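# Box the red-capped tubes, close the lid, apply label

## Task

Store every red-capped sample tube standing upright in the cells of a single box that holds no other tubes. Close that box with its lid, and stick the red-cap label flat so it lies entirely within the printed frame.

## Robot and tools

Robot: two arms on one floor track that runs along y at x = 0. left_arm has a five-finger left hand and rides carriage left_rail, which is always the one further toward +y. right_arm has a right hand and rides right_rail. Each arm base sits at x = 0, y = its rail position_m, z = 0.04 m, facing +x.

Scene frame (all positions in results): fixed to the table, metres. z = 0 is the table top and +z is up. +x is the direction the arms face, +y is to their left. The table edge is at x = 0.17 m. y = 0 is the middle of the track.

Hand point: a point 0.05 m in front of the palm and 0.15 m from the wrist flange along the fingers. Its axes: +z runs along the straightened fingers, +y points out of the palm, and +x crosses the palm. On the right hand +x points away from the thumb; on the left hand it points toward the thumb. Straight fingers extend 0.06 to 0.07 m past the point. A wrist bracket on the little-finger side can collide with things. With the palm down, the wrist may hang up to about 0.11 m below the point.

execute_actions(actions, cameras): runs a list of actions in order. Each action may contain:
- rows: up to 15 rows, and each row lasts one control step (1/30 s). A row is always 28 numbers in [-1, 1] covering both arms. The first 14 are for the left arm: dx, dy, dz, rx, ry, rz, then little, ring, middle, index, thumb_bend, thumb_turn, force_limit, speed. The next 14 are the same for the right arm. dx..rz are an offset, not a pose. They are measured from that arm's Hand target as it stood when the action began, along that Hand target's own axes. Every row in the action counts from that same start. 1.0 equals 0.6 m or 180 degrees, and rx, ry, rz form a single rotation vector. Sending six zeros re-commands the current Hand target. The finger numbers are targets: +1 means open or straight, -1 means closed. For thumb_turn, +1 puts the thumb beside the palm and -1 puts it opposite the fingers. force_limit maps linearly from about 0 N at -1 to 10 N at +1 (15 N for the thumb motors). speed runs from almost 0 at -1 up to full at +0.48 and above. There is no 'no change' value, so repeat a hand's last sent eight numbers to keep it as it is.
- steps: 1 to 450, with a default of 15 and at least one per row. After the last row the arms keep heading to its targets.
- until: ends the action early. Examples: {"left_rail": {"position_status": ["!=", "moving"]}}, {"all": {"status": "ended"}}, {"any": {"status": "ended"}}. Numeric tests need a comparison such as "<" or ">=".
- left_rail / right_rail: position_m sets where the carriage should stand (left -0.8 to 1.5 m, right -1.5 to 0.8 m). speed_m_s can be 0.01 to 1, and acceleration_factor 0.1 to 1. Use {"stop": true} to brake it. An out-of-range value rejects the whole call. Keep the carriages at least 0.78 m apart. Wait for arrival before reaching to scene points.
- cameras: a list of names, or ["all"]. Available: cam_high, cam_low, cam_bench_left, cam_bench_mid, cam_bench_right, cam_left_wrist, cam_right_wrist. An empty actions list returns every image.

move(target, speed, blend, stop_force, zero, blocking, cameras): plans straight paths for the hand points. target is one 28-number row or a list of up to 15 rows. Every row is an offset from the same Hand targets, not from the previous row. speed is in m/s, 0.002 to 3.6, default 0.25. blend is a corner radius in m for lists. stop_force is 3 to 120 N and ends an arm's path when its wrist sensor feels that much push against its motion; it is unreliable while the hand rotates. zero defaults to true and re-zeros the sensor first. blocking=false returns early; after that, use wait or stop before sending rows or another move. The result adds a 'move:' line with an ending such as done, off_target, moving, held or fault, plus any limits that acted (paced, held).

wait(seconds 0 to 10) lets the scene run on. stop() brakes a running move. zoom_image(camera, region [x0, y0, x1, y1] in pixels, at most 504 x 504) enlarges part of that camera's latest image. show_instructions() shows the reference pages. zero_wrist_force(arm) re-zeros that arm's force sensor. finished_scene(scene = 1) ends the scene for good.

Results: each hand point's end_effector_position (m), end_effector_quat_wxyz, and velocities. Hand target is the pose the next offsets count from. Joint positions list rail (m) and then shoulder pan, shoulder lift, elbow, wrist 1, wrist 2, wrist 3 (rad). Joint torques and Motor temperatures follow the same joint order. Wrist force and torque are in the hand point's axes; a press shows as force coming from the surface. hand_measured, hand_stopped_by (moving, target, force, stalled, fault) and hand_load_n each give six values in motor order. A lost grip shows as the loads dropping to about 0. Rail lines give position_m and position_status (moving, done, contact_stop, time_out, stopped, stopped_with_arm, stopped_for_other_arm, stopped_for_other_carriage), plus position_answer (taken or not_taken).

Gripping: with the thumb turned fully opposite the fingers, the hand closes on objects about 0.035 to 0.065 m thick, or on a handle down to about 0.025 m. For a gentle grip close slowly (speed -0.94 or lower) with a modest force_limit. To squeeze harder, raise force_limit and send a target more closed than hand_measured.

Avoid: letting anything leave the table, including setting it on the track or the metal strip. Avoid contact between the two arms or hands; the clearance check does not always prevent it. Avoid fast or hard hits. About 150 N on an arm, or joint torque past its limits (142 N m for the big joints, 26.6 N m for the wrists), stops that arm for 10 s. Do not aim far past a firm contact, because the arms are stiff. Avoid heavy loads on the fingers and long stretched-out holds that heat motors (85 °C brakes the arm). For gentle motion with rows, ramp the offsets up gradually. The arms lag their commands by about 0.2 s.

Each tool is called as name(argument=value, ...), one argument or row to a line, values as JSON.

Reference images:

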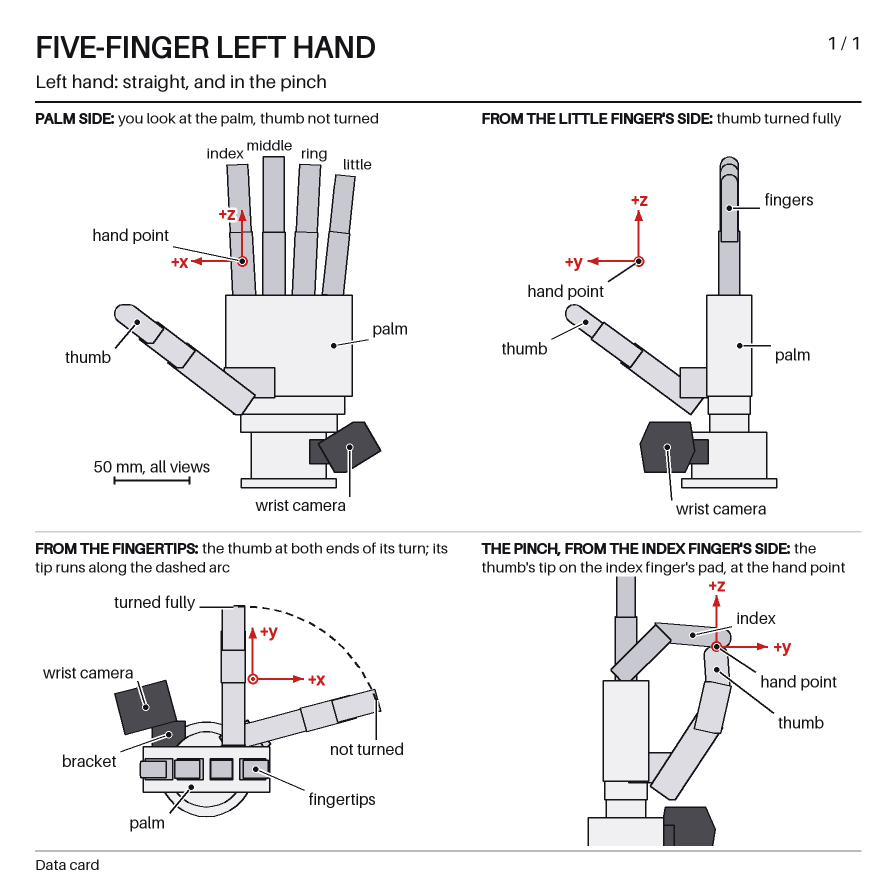

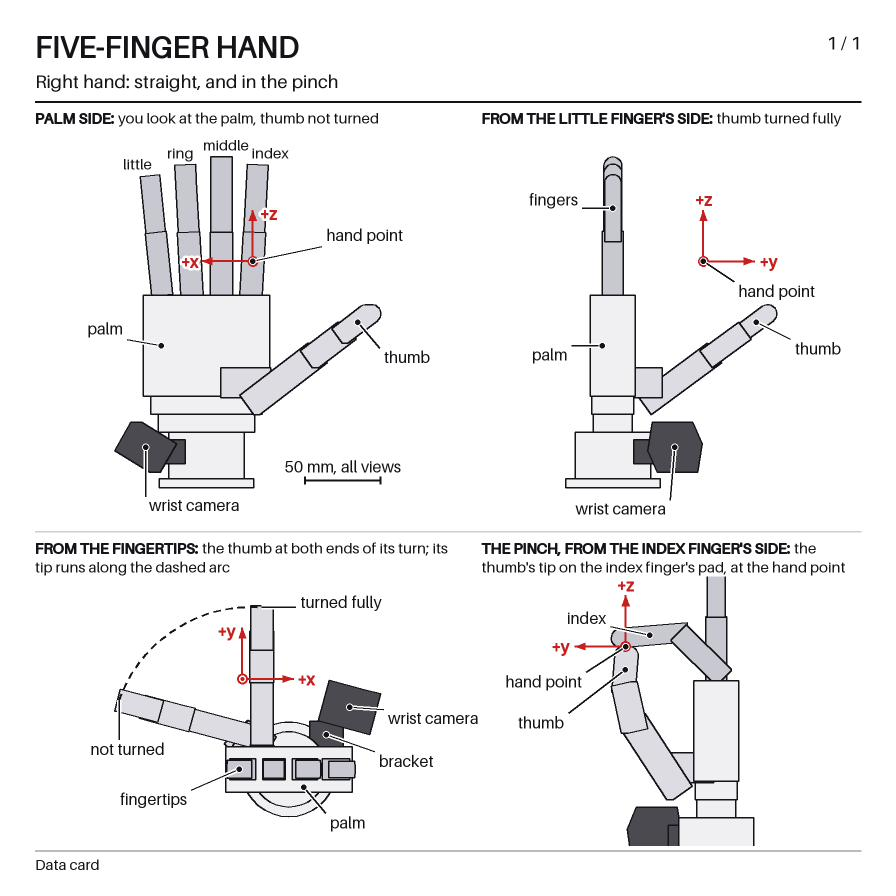

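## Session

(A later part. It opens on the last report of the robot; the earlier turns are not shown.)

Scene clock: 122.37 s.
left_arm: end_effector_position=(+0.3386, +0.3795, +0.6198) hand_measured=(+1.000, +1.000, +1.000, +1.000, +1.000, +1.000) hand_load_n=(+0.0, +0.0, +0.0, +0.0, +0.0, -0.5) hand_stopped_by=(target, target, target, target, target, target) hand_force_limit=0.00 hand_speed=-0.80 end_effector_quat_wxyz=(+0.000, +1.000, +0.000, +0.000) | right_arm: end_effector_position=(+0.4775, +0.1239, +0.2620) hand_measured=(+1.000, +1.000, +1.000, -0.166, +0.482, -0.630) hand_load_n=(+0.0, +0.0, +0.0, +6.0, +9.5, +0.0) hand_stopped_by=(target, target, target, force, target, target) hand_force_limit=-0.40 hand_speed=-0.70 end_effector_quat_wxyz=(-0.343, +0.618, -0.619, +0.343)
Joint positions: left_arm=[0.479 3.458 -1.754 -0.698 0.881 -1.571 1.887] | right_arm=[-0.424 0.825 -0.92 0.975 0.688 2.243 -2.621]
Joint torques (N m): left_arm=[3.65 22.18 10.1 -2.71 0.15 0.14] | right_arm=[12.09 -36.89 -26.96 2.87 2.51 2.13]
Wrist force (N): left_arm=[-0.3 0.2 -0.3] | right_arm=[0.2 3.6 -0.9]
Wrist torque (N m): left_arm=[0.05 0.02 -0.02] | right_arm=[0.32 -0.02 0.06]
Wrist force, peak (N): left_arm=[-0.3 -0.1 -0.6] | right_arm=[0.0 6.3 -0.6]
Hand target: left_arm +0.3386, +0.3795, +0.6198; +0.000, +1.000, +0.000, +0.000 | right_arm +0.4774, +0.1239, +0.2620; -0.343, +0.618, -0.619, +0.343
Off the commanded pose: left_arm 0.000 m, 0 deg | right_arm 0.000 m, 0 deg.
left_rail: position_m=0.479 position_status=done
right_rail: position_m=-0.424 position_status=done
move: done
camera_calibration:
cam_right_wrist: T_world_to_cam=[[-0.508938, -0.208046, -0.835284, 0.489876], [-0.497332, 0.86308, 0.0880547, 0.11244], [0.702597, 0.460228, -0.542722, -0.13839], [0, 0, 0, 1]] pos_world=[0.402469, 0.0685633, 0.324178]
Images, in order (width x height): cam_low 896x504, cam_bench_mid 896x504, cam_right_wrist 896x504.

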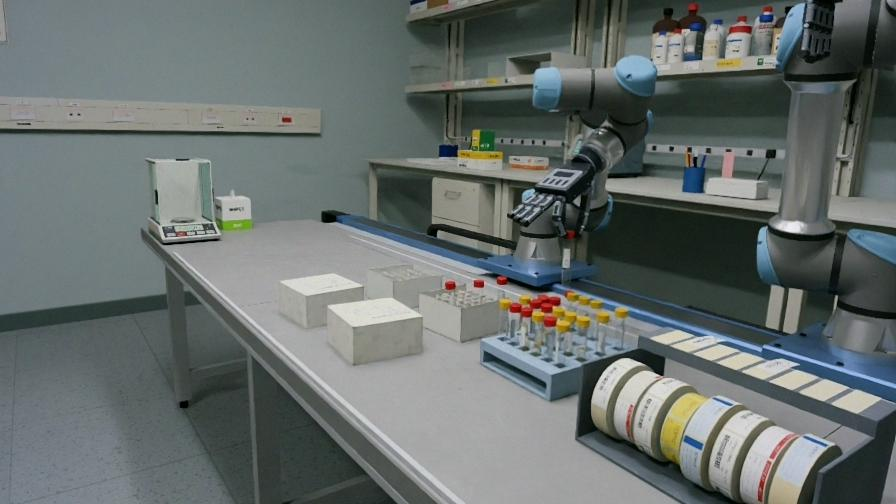

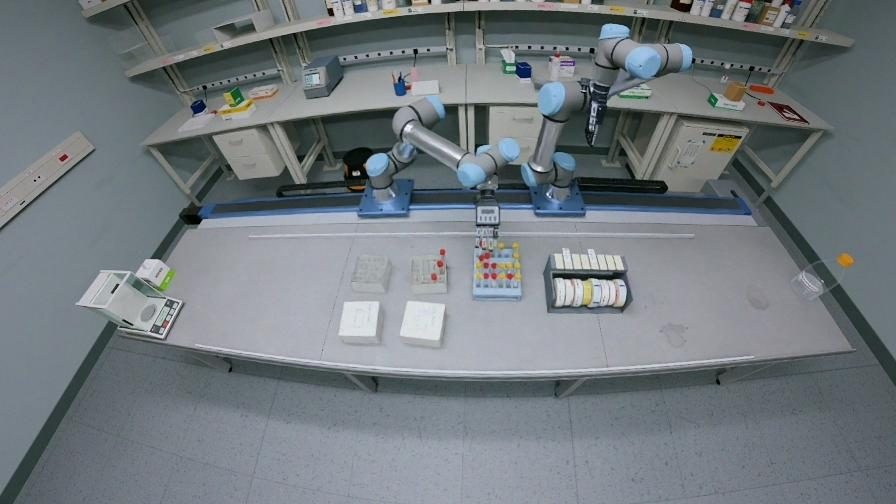

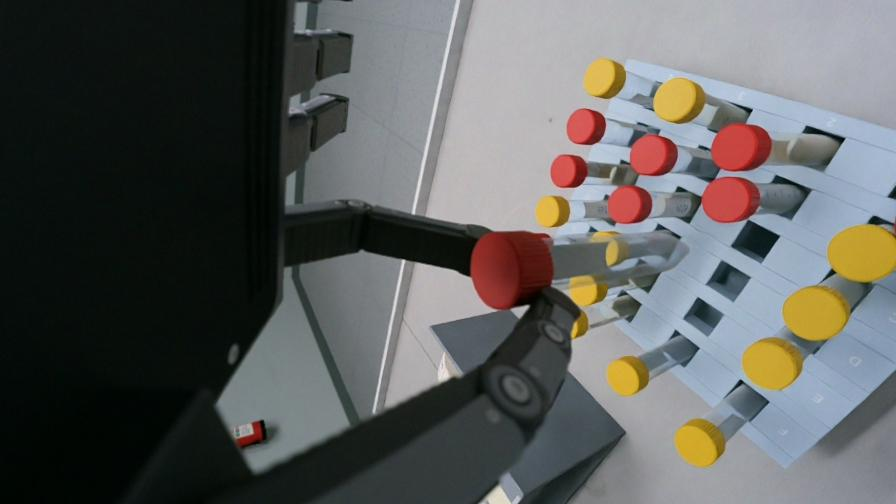

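move(
  target=[
    [0,0,0,0,0,0,1,1,1,1,1,1,0,-0.8, 0.3830,-0.0050,0.0458,0,0,0,1,1,1,-0.4,0.48,-0.63,-0.4,-0.7],
    [0,0,0,0,0,0,1,1,1,1,1,1,0,-0.8, 0.3830,0.1773,0.1597,0,0,0,1,1,1,-0.4,0.48,-0.63,-0.4,-0.7],
    [0,0,0,0,0,0,1,1,1,1,1,1,0,-0.8, 0.3830,0.1773,0.1597,0,0,0,1,1,1,-0.06,0.8,-0.63,-0.4,-0.3],
    [0,0,0,0,0,0,1,1,1,1,1,1,0,-0.8, 0.3830,0.1151,0.1209,0,0,0,1,1,1,-0.06,0.8,-0.63,-0.4,-0.3],
    [0,0,0,0,0,0,1,1,1,1,1,1,0,-0.8, 0.0503,0.1383,0.0839,0,0,0,1,1,1,-0.06,0.8,-0.63,-0.4,-0.3],
    [0,0,0,0,0,0,1,1,1,1,1,1,0,-0.8, 0.0503,0.1913,0.1170,0,0,0,1,1,1,-0.06,0.8,-0.63,-0.4,-0.3],
    [0,0,0,0,0,0,1,1,1,1,1,1,0,-0.8, 0.0503,0.1913,0.1170,0,0,0,1,1,1,-0.06,0.48,-0.63,0,-0.5],
    [0,0,0,0,0,0,1,1,1,1,1,1,0,-0.8, 0.0503,0.1913,0.1170,0,0,0,1,1,1,-0.4,0.48,-0.63,-0.4,-0.7],
    [0,0,0,0,0,0,1,1,1,1,1,1,0,-0.8, 0.0503,0.0011,-0.0018,0,0,0,1,1,1,-0.4,0.48,-0.63,-0.4,-0.7],
  ],
  speed=[0.5,0.22,0.15,0.3,0.6,0.25,0.2,0.2,0.35],
  blend=[0.015,0,0,0.015,0.015,0,0,0,0],
  cameras=["cam_right_wrist","cam_low","cam_bench_mid"],
)

zoom_image(
  camera="cam_right_wrist",
  region=[420, 50, 880, 400],
)

zoom_image(
  camera="cam_low",
  region=[420, 180, 660, 350],
)

zoom_image(
  camera="cam_bench_mid",
  region=[400, 230, 530, 310],
)

Scene clock: 130.47 s.
left_arm: end_effector_position=(+0.3386, +0.3795, +0.6198) hand_measured=(+1.000, +1.000, +1.000, +1.000, +1.000, +1.000) hand_load_n=(+0.0, +0.0, +0.0, +0.0, +0.0, +0.0) hand_stopped_by=(target, target, target, target, target, target) hand_force_limit=0.00 hand_speed=-0.80 end_effector_quat_wxyz=(+0.000, +1.000, +0.000, +0.000) | right_arm: end_effector_position=(+0.4762, +0.0937, +0.2620) hand_measured=(+1.000, +1.000, +1.000, -0.138, +0.482, -0.630) hand_load_n=(+0.0, +0.0, +0.0, +5.0, +7.0, -0.5) hand_stopped_by=(target, target, target, force, target, target) hand_force_limit=-0.40 hand_speed=-0.70 end_effector_quat_wxyz=(-0.343, +0.618, -0.619, +0.343)
Joint positions: left_arm=[0.479 3.458 -1.754 -0.698 0.881 -1.571 1.887] | right_arm=[-0.424 0.789 -0.998 1.099 0.624 2.217 -2.651]
Joint torques (N m): left_arm=[4.29 22.1 10.08 -2.69 0.09 0.24] | right_arm=[12.3 -34.44 -28.21 2.83 2.64 2.09]
Wrist force (N): left_arm=[0.1 0.4 0.0] | right_arm=[-0.1 3.4 -0.5]
Wrist torque (N m): left_arm=[0.06 -0.02 -0.01] | right_arm=[0.25 0.02 0.03]
Wrist force, peak (N): left_arm=[-0.4 0.1 -0.5] | right_arm=[0.0 5.7 -0.7]
Hand target: left_arm +0.3386, +0.3795, +0.6198; +0.000, +1.000, +0.000, +0.000 | right_arm +0.4762, +0.0938, +0.2620; -0.343, +0.618, -0.619, +0.343
Off the commanded pose: left_arm 0.000 m, 0 deg | right_arm 0.000 m, 0 deg.
left_rail: position_m=0.479 position_status=done
right_rail: position_m=-0.424 position_status=done
move: done
camera_calibration:
cam_right_wrist: T_world_to_cam=[[-0.508938, -0.208046, -0.835284, 0.482931], [-0.497332, 0.86308, 0.0880547, 0.137858], [0.702597, 0.460228, -0.542722, -0.123578], [0, 0, 0, 1]] pos_world=[0.401169, 0.0383633, 0.324178]
Images, in order (width x height): cam_low 896x504, cam_bench_mid 896x504, cam_right_wrist 896x504.

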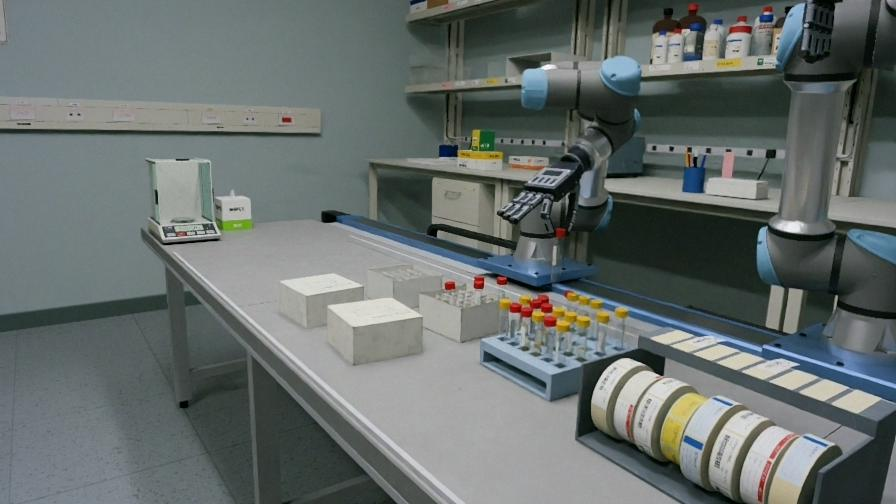

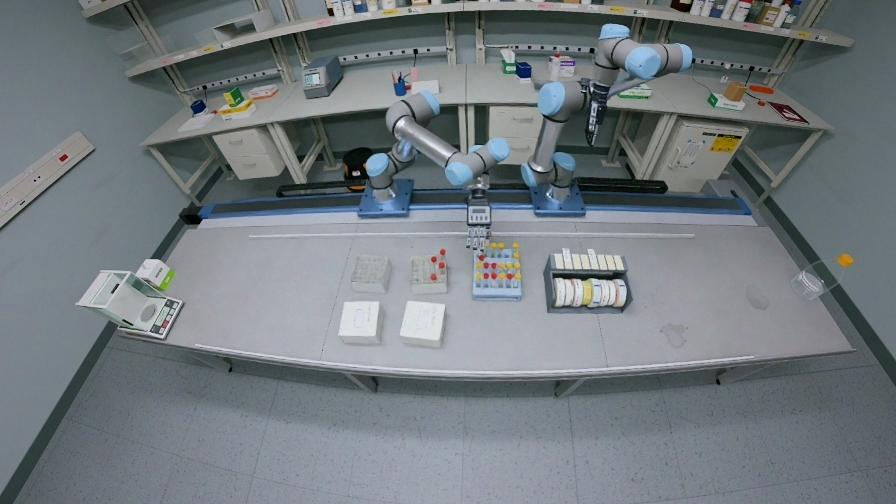

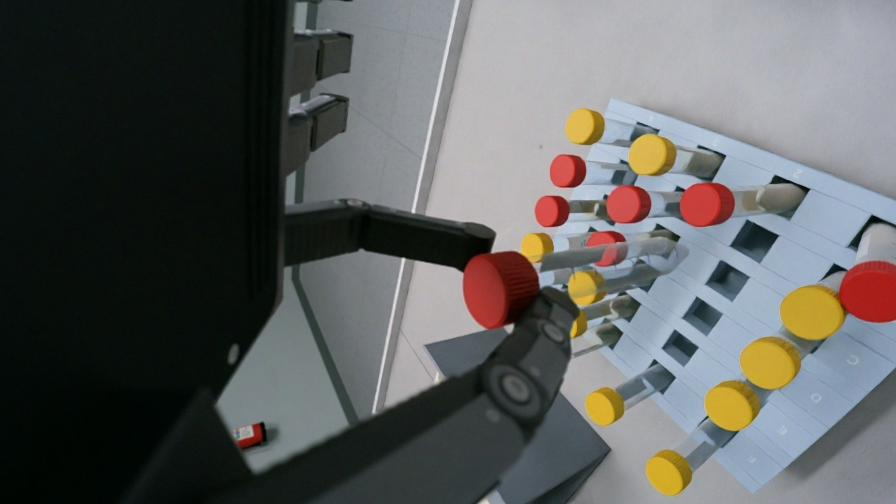

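Scaled by 1.096 from the camera's 896x504 image, which has a finer 1280x720 frame.

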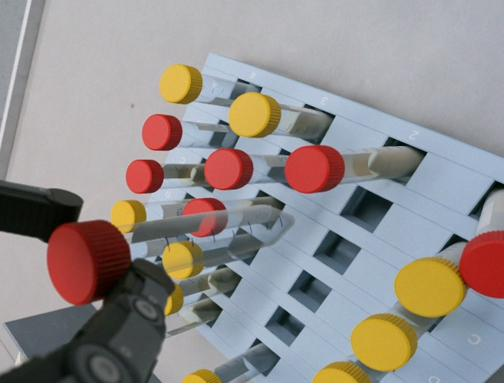

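Scaled by 2.100 from the camera's 896x504 image, which has a finer 1280x720 frame.

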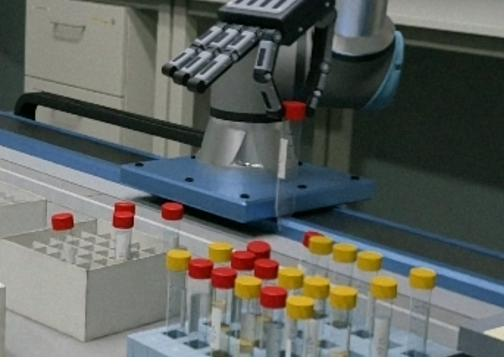

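Scaled by 3.877 from the camera's 896x504 image, which has a finer 1280x720 frame.

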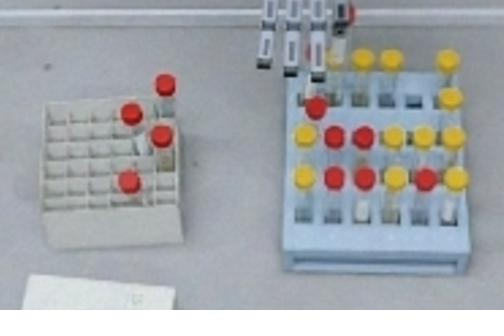

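move(
  target=[
    [0,0,0,0,0,0,1,1,1,1,1,1,0,-0.8, 0.3843,0.0330,-0.0151,0,0,0,1,1,1,-0.4,0.48,-0.63,-0.4,-0.7],
    [0,0,0,0,0,0,1,1,1,1,1,1,0,-0.8, 0.3843,0.2154,0.0988,0,0,0,1,1,1,-0.4,0.48,-0.63,-0.4,-0.7],
    [0,0,0,0,0,0,1,1,1,1,1,1,0,-0.8, 0.3843,0.2154,0.0988,0,0,0,1,1,1,-0.06,0.8,-0.63,-0.4,-0.3],
    [0,0,0,0,0,0,1,1,1,1,1,1,0,-0.8, 0.3843,0.1532,0.0599,0,0,0,1,1,1,-0.06,0.8,-0.63,-0.4,-0.3],
    [0,0,0,0,0,0,1,1,1,1,1,1,0,-0.8, 0.0328,0.1283,0.0998,0,0,0,1,1,1,-0.1,0.8,-0.63,-0.4,-0.3],
    [0,0,0,0,0,0,1,1,1,1,1,1,0,-0.8, 0.0328,0.1827,0.1338,0,0,0,1,1,1,-0.1,0.8,-0.63,-0.4,-0.3],
    [0,0,0,0,0,0,1,1,1,1,1,1,0,-0.8, 0.0328,0.1827,0.1338,0,0,0,1,1,1,-0.1,0.48,-0.63,0,-0.5],
    [0,0,0,0,0,0,1,1,1,1,1,1,0,-0.8, 0.0328,0.1827,0.1338,0,0,0,1,1,1,-0.4,0.48,-0.63,-0.4,-0.7],
    [0,0,0,0,0,0,1,1,1,1,1,1,0,-0.8, 0.0328,-0.0088,0.0141,0,0,0,1,1,1,-0.4,0.48,-0.63,-0.4,-0.7],
  ],
  speed=[0.5,0.22,0.15,0.3,0.6,0.25,0.2,0.2,0.35],
  blend=[0.015,0,0,0.015,0,0,0,0,0],
  cameras=["cam_right_wrist","cam_low","cam_bench_mid"],
)

zoom_image(
  camera="cam_right_wrist",
  region=[420, 50, 880, 400],
)

zoom_image(
  camera="cam_low",
  region=[420, 180, 660, 350],
)

zoom_image(
  camera="cam_bench_mid",
  region=[400, 230, 530, 310],
)

Scene clock: 141.13 s.
left_arm: end_effector_position=(+0.3386, +0.3795, +0.6198) hand_measured=(+1.000, +1.000, +1.000, +1.000, +1.000, +1.000) hand_load_n=(+0.0, +0.0, +0.0, +0.0, +0.0, +0.0) hand_stopped_by=(target, target, target, target, target, target) hand_force_limit=0.00 hand_speed=-0.80 end_effector_quat_wxyz=(+0.000, +1.000, +0.000, +0.000) | right_arm: end_effector_position=(+0.4861, +0.0741, +0.2620) hand_measured=(+1.000, +1.000, +1.000, -0.150, +0.484, -0.630) hand_load_n=(+0.0, +0.0, +0.0, +7.0, +11.0, -1.0) hand_stopped_by=(target, target, target, force, target, target) hand_force_limit=-0.40 hand_speed=-0.70 end_effector_quat_wxyz=(-0.343, +0.618, -0.619, +0.343)
Joint positions: left_arm=[0.479 3.458 -1.754 -0.698 0.881 -1.571 1.887] | right_arm=[-0.424 0.751 -1.032 1.15 0.589 2.188 -2.682]
Joint torques (N m): left_arm=[4.81 22.07 9.54 -2.62 0.07 0.22] | right_arm=[12.34 -32.87 -29.26 2.62 2.44 2.17]
Wrist force (N): left_arm=[0.1 0.0 0.1] | right_arm=[0.0 3.4 -1.1]
Wrist torque (N m): left_arm=[-0.01 -0.01 0.00] | right_arm=[0.31 0.02 0.04]
Wrist force, peak (N): left_arm=[-0.3 0.1 -0.6] | right_arm=[0.3 6.6 -1.4]
Hand target: left_arm +0.3386, +0.3795, +0.6198; +0.000, +1.000, +0.000, +0.000 | right_arm +0.4861, +0.0741, +0.2620; -0.343, +0.618, -0.619, +0.343
Off the commanded pose: left_arm 0.000 m, 0 deg | right_arm 0.000 m, 0 deg.
left_rail: position_m=0.479 position_status=done
right_rail: position_m=-0.424 position_status=done
move: done
camera_calibration:
cam_right_wrist: T_world_to_cam=[[-0.508938, -0.208046, -0.835284, 0.483922], [-0.497332, 0.86308, 0.0880547, 0.159834], [0.702597, 0.460228, -0.542722, -0.121537], [0, 0, 0, 1]] pos_world=[0.411169, 0.0186633, 0.324178]
Images, in order (width x height): cam_low 896x504, cam_bench_mid 896x504, cam_right_wrist 896x504.

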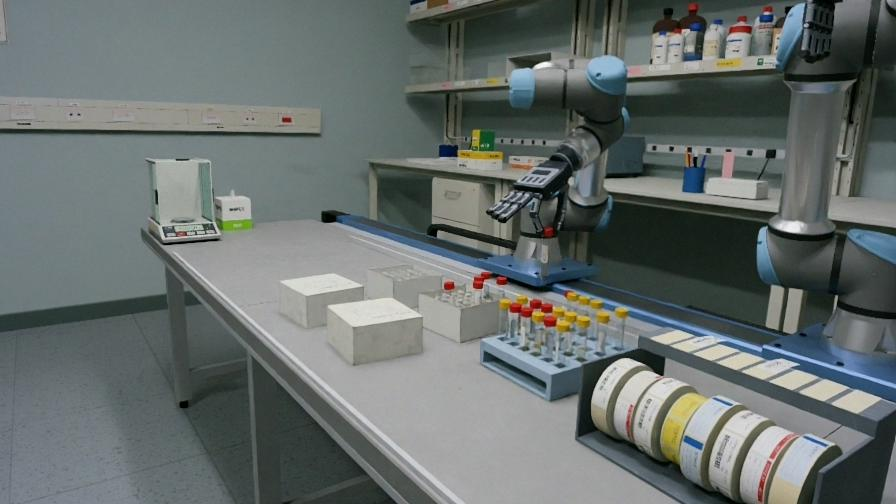

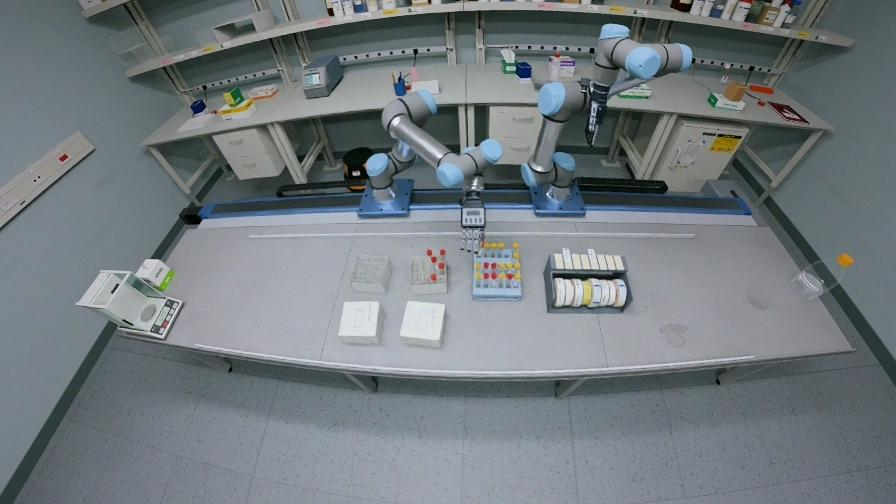

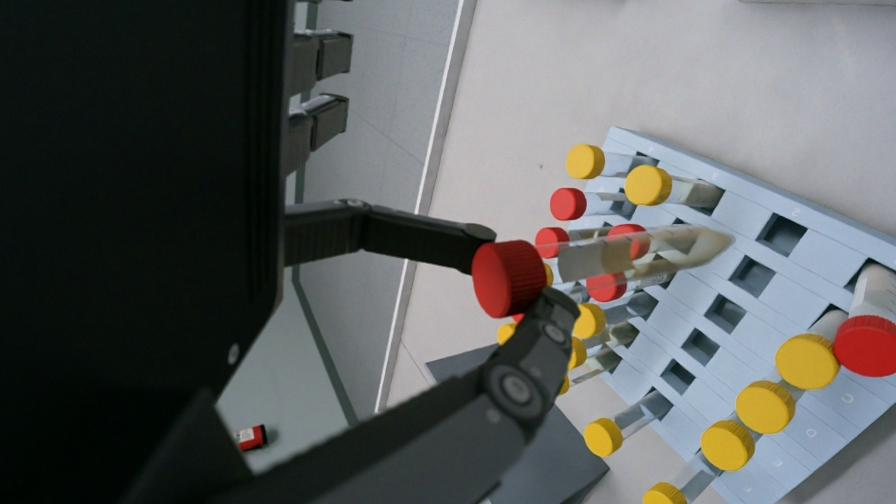

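Scaled by 1.096 from the camera's 896x504 image, which has a finer 1280x720 frame.

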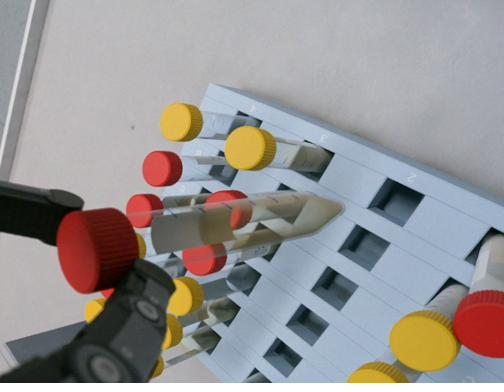

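Scaled by 2.100 from the camera's 896x504 image, which has a finer 1280x720 frame.

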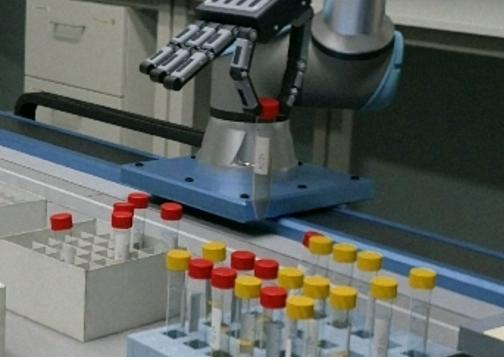

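Scaled by 3.877 from the camera's 896x504 image, which has a finer 1280x720 frame.

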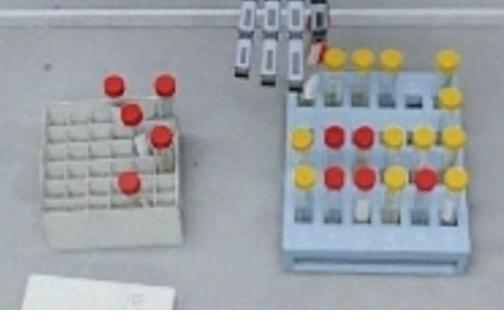

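move(
  target=[
    [0,0,0,0,0,0,1,1,1,1,1,1,0,-0.8, 0.3387,-0.0135,0.0594,0.0389,-0.0177,0.0283,1,1,1,-0.4,0.48,-0.63,-0.4,-0.7],
    [0,0,0,0,0,0,1,1,1,1,1,1,0,-0.8, 0.3387,0.0657,0.1088,0.0389,-0.0177,0.0283,1,1,1,-0.4,0.48,-0.63,-0.4,-0.7],
  ],
  speed=[0.5,0.22],
  blend=[0.015,0],
  cameras=["cam_right_wrist","cam_low"],
)

zoom_image(
  camera="cam_right_wrist",
  region=[420, 50, 880, 400],
)

zoom_image(
  camera="cam_low",
  region=[400, 200, 540, 350],
)

Scene clock: 144.80 s.
left_arm: end_effector_position=(+0.3386, +0.3795, +0.6198) hand_measured=(+1.000, +1.000, +1.000, +1.000, +1.000, +1.000) hand_load_n=(+0.0, +0.0, +0.0, +0.0, +0.0, +0.0) hand_stopped_by=(target, target, target, target, target, target) hand_force_limit=0.00 hand_speed=-0.80 end_effector_quat_wxyz=(+0.000, +1.000, +0.000, +0.000) | right_arm: end_effector_position=(+0.5206, -0.1291, +0.1940) hand_measured=(+1.000, +1.000, +1.000, -0.150, +0.484, -0.630) hand_load_n=(+0.0, +0.0, +0.0, +7.0, +11.0, -1.0) hand_stopped_by=(target, target, target, force, target, target) hand_force_limit=-0.40 hand_speed=-0.70 end_effector_quat_wxyz=(-0.412, +0.577, -0.613, +0.347)
Joint positions: left_arm=[0.479 3.458 -1.754 -0.698 0.881 -1.571 1.887] | right_arm=[-0.424 0.321 -1.391 1.87 -0.032 1.812 -2.912]
Joint torques (N m): left_arm=[4.75 22.33 9.86 -2.69 0 0.18] | right_arm=[-11.31 -16.35 -9.4 -2.03 -1.6 -2.15]
Wrist force (N): left_arm=[0.3 0.0 0.3] | right_arm=[0.5 4.0 -1.2]
Wrist torque (N m): left_arm=[0.00 -0.05 0.01] | right_arm=[0.36 -0.03 0.27]
Wrist force, peak (N): left_arm=[0.0 0.1 -0.5] | right_arm=[0.6 5.1 -0.6]
Hand target: left_arm +0.3386, +0.3795, +0.6198; +0.000, +1.000, +0.000, +0.000 | right_arm +0.5206, -0.1291, +0.1940; -0.412, +0.577, -0.613, +0.347
Off the commanded pose: left_arm 0.000 m, 0 deg | right_arm 0.000 m, 0 deg.
left_rail: position_m=0.479 position_status=done
right_rail: position_m=-0.424 position_status=done
move: done
camera_calibration:
cam_right_wrist: T_world_to_cam=[[-0.40224, -0.116585, -0.908081, 0.372757], [-0.509901, 0.852316, 0.116438, 0.357953], [0.760397, 0.509867, -0.402283, -0.140038], [0, 0, 0, 1]] pos_world=[0.438943, -0.19023, 0.240479]
Images, in order (width x height): cam_low 896x504, cam_right_wrist 896x504.

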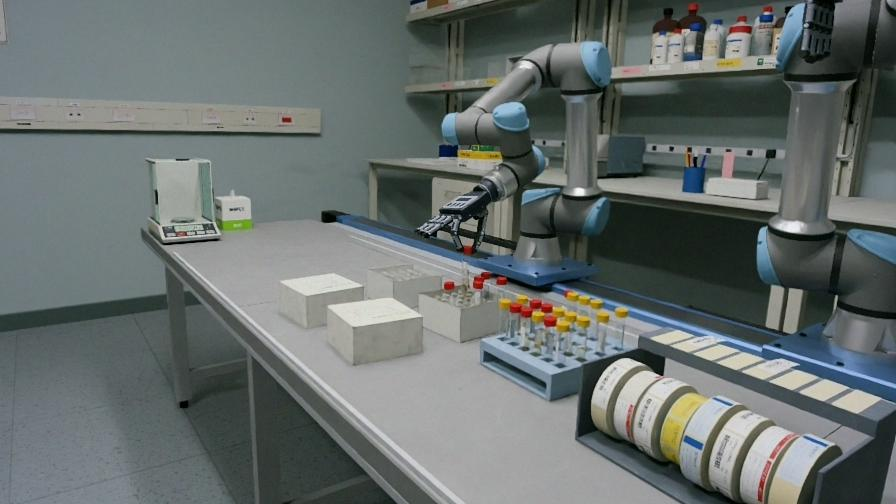

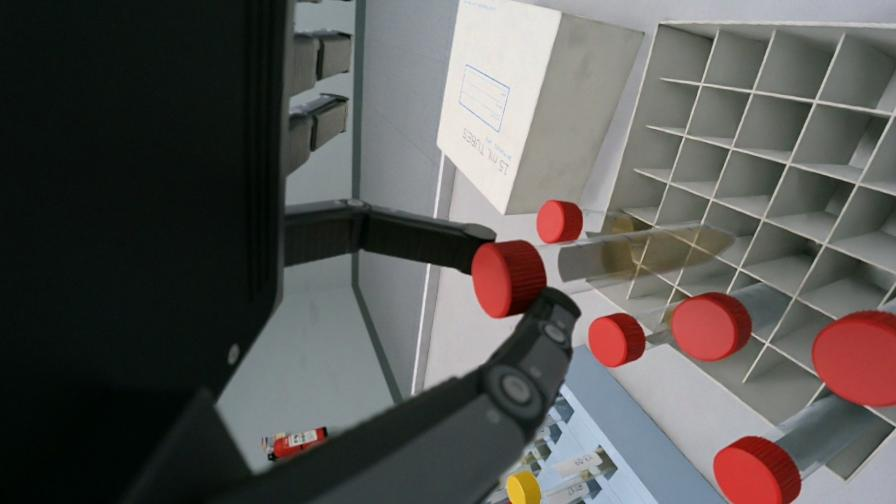

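Scaled by 1.096 from the camera's 896x504 image, which has a finer 1280x720 frame.

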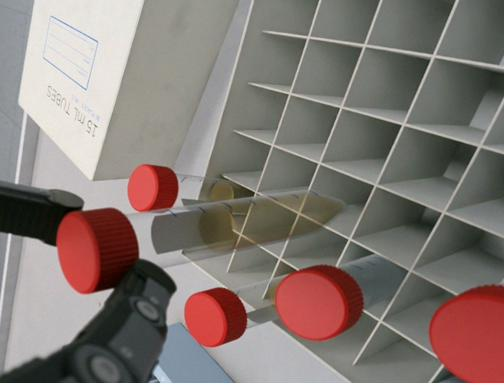

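Scaled by 3.360 from the camera's 896x504 image, which has a finer 1280x720 frame.

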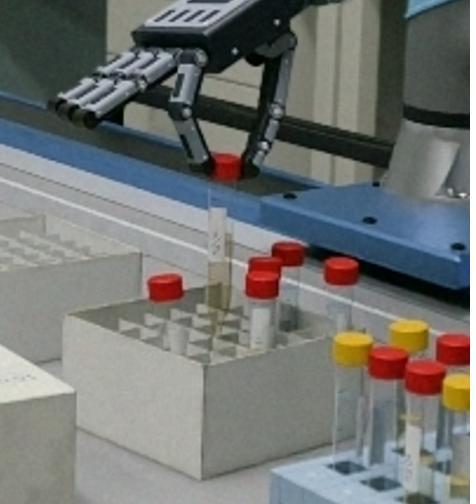

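move(
  target=[
    [0,0,0,0,0,0,1,1,1,1,1,1,0,-0.8, -0.0022,0.0051,0.0094,0,0,0,1,1,1,-0.4,0.48,-0.63,-0.4,-0.7],
    [0,0,0,0,0,0,1,1,1,1,1,1,0,-0.8, 0.0094,0.1050,0.0556,0,0,0,1,1,1,-0.4,0.48,-0.63,-0.4,-0.7],
    [0,0,0,0,0,0,1,1,1,1,1,1,0,-0.8, 0.0094,0.1050,0.0556,0,0,0,1,1,1,-0.06,0.8,-0.63,-0.4,-0.3],
    [0,0,0,0,0,0,1,1,1,1,1,1,0,-0.8, 0.0020,0.0412,0.0261,0,0,0,1,1,1,-0.06,0.8,-0.63,-0.4,-0.3],
    [0,0,0,0,0,0,1,1,1,1,1,1,0,-0.8, -0.3377,0.1452,-0.1240,-0.0139,0.0338,-0.0608,1,1,1,-0.06,0.8,-0.63,-0.4,-0.3],
    [0,0,0,0,0,0,1,1,1,1,1,1,0,-0.8, -0.3308,0.2046,-0.0964,-0.0139,0.0338,-0.0608,1,1,1,-0.06,0.8,-0.63,-0.4,-0.3],
    [0,0,0,0,0,0,1,1,1,1,1,1,0,-0.8, -0.3308,0.2046,-0.0964,-0.0139,0.0338,-0.0608,1,1,1,-0.06,0.48,-0.63,0,-0.5],
    [0,0,0,0,0,0,1,1,1,1,1,1,0,-0.8, -0.3308,0.2046,-0.0964,-0.0139,0.0338,-0.0608,1,1,1,-0.4,0.48,-0.63,-0.4,-0.7],
    [0,0,0,0,0,0,1,1,1,1,1,1,0,-0.8, -0.3433,0.0972,-0.1462,-0.0139,0.0338,-0.0608,1,1,1,-0.4,0.48,-0.63,-0.4,-0.7],
    [0,0,0,0,0,0,1,1,1,1,1,1,0,-0.8, -0.3541,0.0041,-0.1894,-0.0389,0.0177,-0.0283,1,1,1,-0.4,0.48,-0.63,-0.4,-0.7],
  ],
  speed=[0.1,0.22,0.15,0.3,0.6,0.25,0.2,0.2,0.3,0.3],
  blend=[0.003,0,0,0.015,0.015,0,0,0,0.02,0],
  cameras=["cam_right_wrist","cam_low","cam_bench_mid"],
)

zoom_image(
  camera="cam_right_wrist",
  region=[420, 50, 880, 400],
)

zoom_image(
  camera="cam_low",
  region=[420, 180, 660, 350],
)

zoom_image(
  camera="cam_bench_mid",
  region=[400, 230, 530, 310],
)

Scene clock: 156.47 s.
left_arm: end_effector_position=(+0.3386, +0.3795, +0.6198) hand_measured=(+1.000, +1.000, +1.000, +1.000, +1.000, +1.000) hand_load_n=(+0.0, +0.0, +0.0, +0.0, +0.0, +0.0) hand_stopped_by=(target, target, target, target, target, target) hand_force_limit=0.00 hand_speed=-0.80 end_effector_quat_wxyz=(+0.000, +1.000, +0.000, +0.000) | right_arm: end_effector_position=(+0.4152, +0.0767, +0.2617) hand_measured=(+1.000, +1.000, +1.000, -0.140, +0.480, -0.630) hand_load_n=(+0.0, +0.0, +0.0, +3.5, +4.5, -0.5) hand_stopped_by=(target, target, target, force, target, target) hand_force_limit=-0.40 hand_speed=-0.70 end_effector_quat_wxyz=(-0.343, +0.618, -0.618, +0.343)
Joint positions: left_arm=[0.479 3.458 -1.754 -0.698 0.881 -1.571 1.887] | right_arm=[-0.424 0.852 -1.107 1.273 0.592 2.263 -2.597]
Joint torques (N m): left_arm=[5.36 22.47 9.21 -2.64 0.01 0.18] | right_arm=[-11.95 -32.47 -25.59 3.07 -1 2.18]
Wrist force (N): left_arm=[-0.3 0.0 -0.1] | right_arm=[0.0 3.2 -1.0]
Wrist torque (N m): left_arm=[0.01 0.04 -0.02] | right_arm=[0.26 0.00 0.02]
Wrist force, peak (N): left_arm=[0.0 0.6 -0.1] | right_arm=[-0.1 -3.5 -4.7]
Hand target: left_arm +0.3386, +0.3795, +0.6198; +0.000, +1.000, +0.000, +0.000 | right_arm +0.4152, +0.0767, +0.2617; -0.343, +0.618, -0.619, +0.343
Off the commanded pose: left_arm 0.000 m, 0 deg | right_arm 0.000 m, 0 deg.
left_rail: position_m=0.479 position_status=done
right_rail: position_m=-0.424 position_status=done
move: done
camera_calibration:
cam_right_wrist: T_world_to_cam=[[-0.508818, -0.208027, -0.835362, 0.448083], [-0.497329, 0.863089, 0.0879913, 0.122239], [0.702686, 0.460221, -0.542613, -0.0731241], [0, 0, 0, 1]] pos_world=[0.340169, 0.0213634, 0.323877]
Images, in order (width x height): cam_low 896x504, cam_bench_mid 896x504, cam_right_wrist 896x504.

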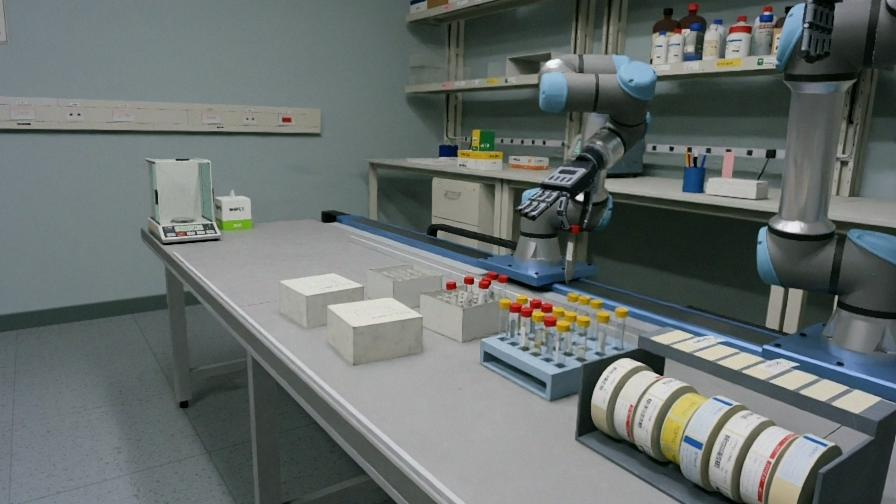

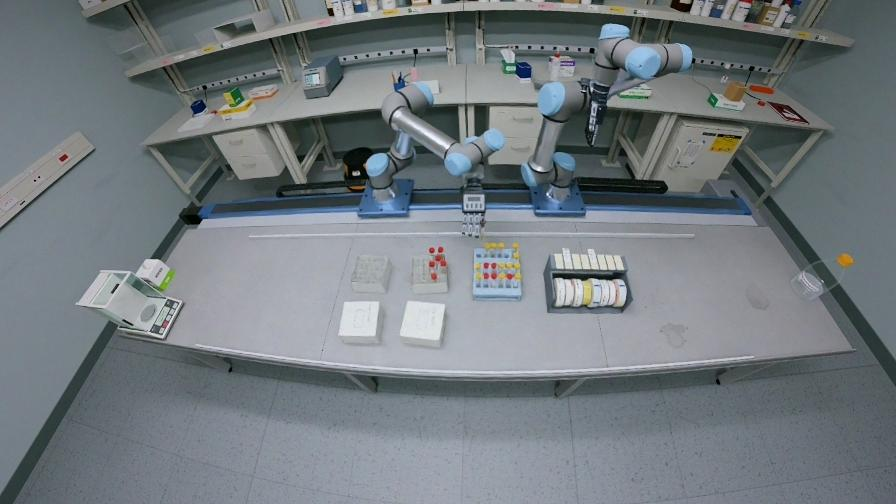

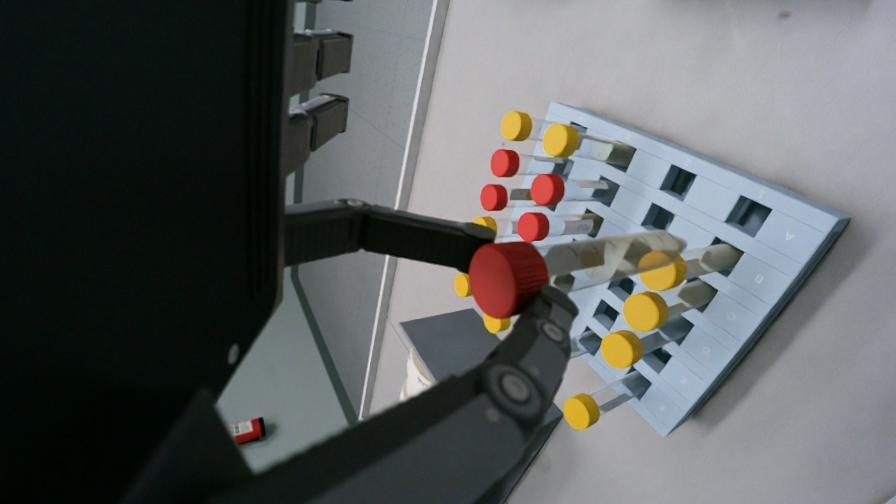

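Scaled by 1.096 from the camera's 896x504 image, which has a finer 1280x720 frame.

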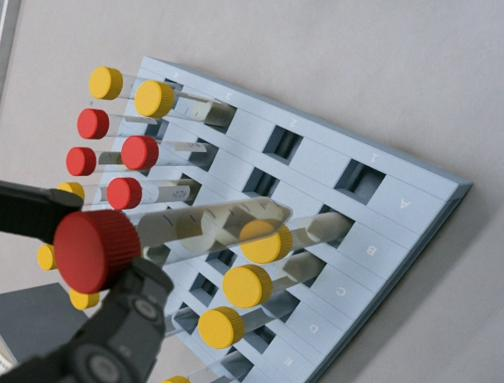

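Scaled by 2.100 from the camera's 896x504 image, which has a finer 1280x720 frame.

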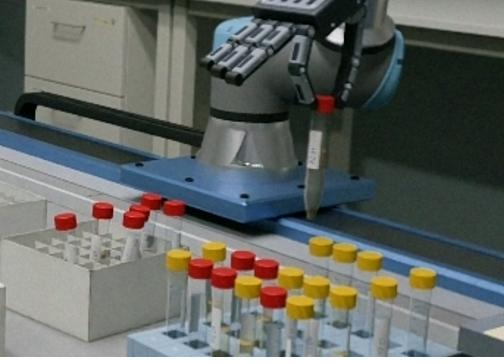

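Scaled by 3.877 from the camera's 896x504 image, which has a finer 1280x720 frame.

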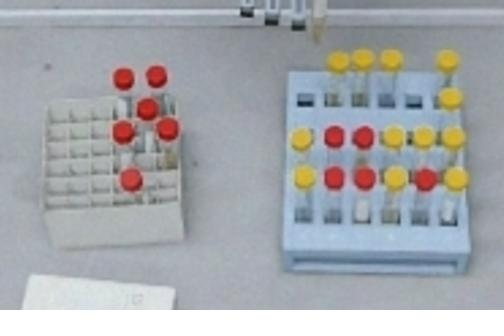

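move(
  target=[0,0,0,0,0,0,1,1,1,1,1,1,0,-0.8,0.3797,-0.06305,0.13768,0,0,0,1,1,1,-0.4,0.48,-0.63,-0.4,-0.7],
  speed=0.4,
  cameras=["cam_right_wrist","cam_low","cam_bench_mid","cam_high"],
)

Scene clock: 159.97 s.
left_arm: end_effector_position=(+0.3386, +0.3795, +0.6198) hand_measured=(+1.000, +1.000, +1.000, +1.000, +1.000, +1.000) hand_load_n=(+0.0, +0.0, -0.5, +0.0, -0.5, +0.0) hand_stopped_by=(target, target, target, target, target, target) hand_force_limit=0.00 hand_speed=-0.80 end_effector_quat_wxyz=(+0.000, +1.000, +0.000, +0.000) | right_arm: end_effector_position=(+0.5052, -0.1511, +0.2500) hand_measured=(+1.000, +1.000, +1.000, -0.140, +0.480, -0.630) hand_load_n=(+0.0, +0.0, +0.0, +3.0, +4.5, -0.5) hand_stopped_by=(target, target, target, force, target, target) hand_force_limit=-0.40 hand_speed=-0.70 end_effector_quat_wxyz=(-0.343, +0.618, -0.619, +0.343)
Joint positions: left_arm=[0.479 3.458 -1.754 -0.698 0.881 -1.571 1.887] | right_arm=[-0.424 0.307 -1.429 1.704 0.305 1.83 -2.975]
Joint torques (N m): left_arm=[5.7 21.56 9.49 -2.65 0.06 0.21] | right_arm=[-10.79 -41.94 -10.83 -1.46 -1.52 -2.19]
Wrist force (N): left_arm=[0.0 0.1 -0.4] | right_arm=[0.3 3.7 -1.0]
Wrist torque (N m): left_arm=[0.03 -0.01 -0.01] | right_arm=[0.32 -0.05 0.26]
Wrist force, peak (N): left_arm=[0.0 -0.5 -0.2] | right_arm=[-1.5 3.9 -1.3]
Hand target: left_arm +0.3386, +0.3795, +0.6198; +0.000, +1.000, +0.000, +0.000 | right_arm +0.5052, -0.1511, +0.2500; -0.343, +0.618, -0.619, +0.343
Off the commanded pose: left_arm 0.000 m, 0 deg | right_arm 0.000 m, 0 deg.
left_rail: position_m=0.479 position_status=done
right_rail: position_m=-0.424 position_status=done
move: done
camera_calibration:
cam_right_wrist: T_world_to_cam=[[-0.50901, -0.208095, -0.835227, 0.436708], [-0.497266, 0.863123, 0.088002, 0.364675], [0.702592, 0.460124, -0.542817, -0.0379149], [0, 0, 0, 1]] pos_world=[0.430268, -0.206437, 0.312078]
Images, in order (width x height): cam_high 896x504, cam_low 896x504, cam_bench_mid 896x504, cam_right_wrist 896x504.

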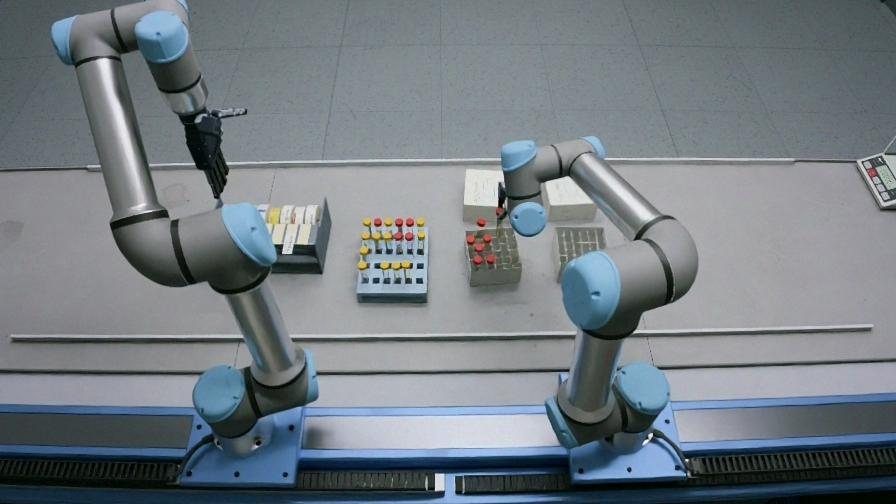

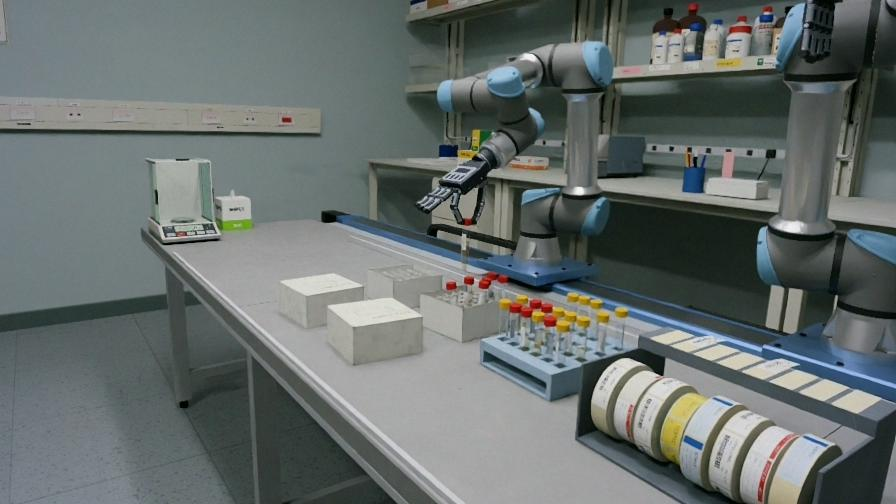

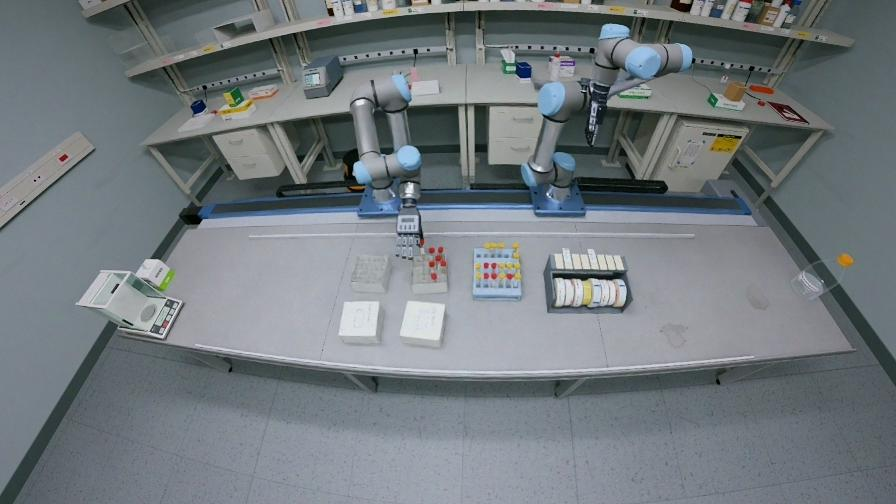

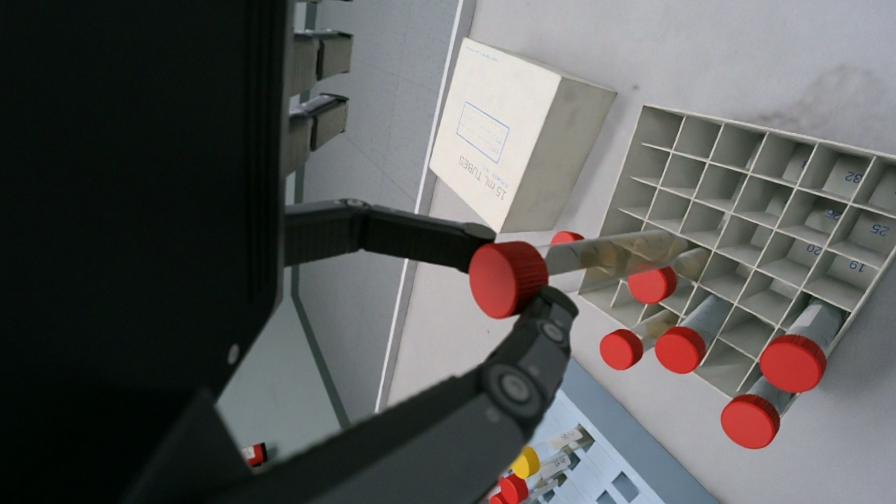

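zoom_image(
  camera="cam_right_wrist",
  region=[460, 90, 896, 400],
)

zoom_image(
  camera="cam_bench_mid",
  region=[400, 230, 530, 310],
)

zoom_image(
  camera="cam_low",
  region=[400, 190, 600, 350],
)

Scaled by 1.156 from the camera's 896x504 image, which has a finer 1280x720 frame.

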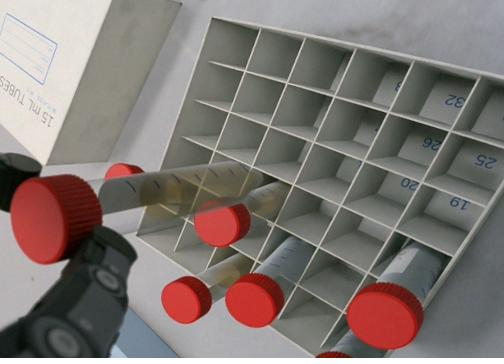

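Scaled by 3.877 from the camera's 896x504 image, which has a finer 1280x720 frame.

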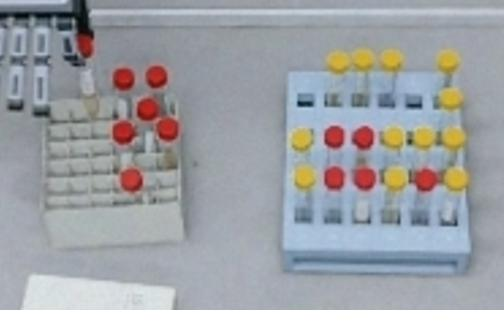

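Scaled by 2.520 from the camera's 896x504 image, which has a finer 1280x720 frame.

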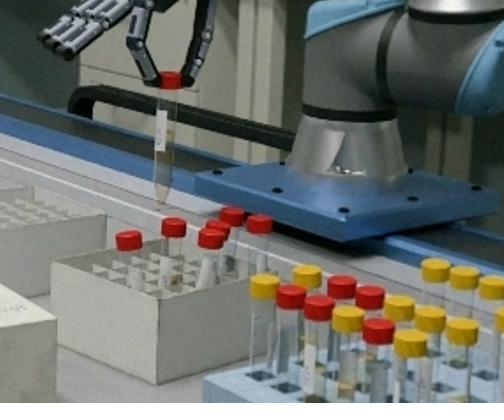

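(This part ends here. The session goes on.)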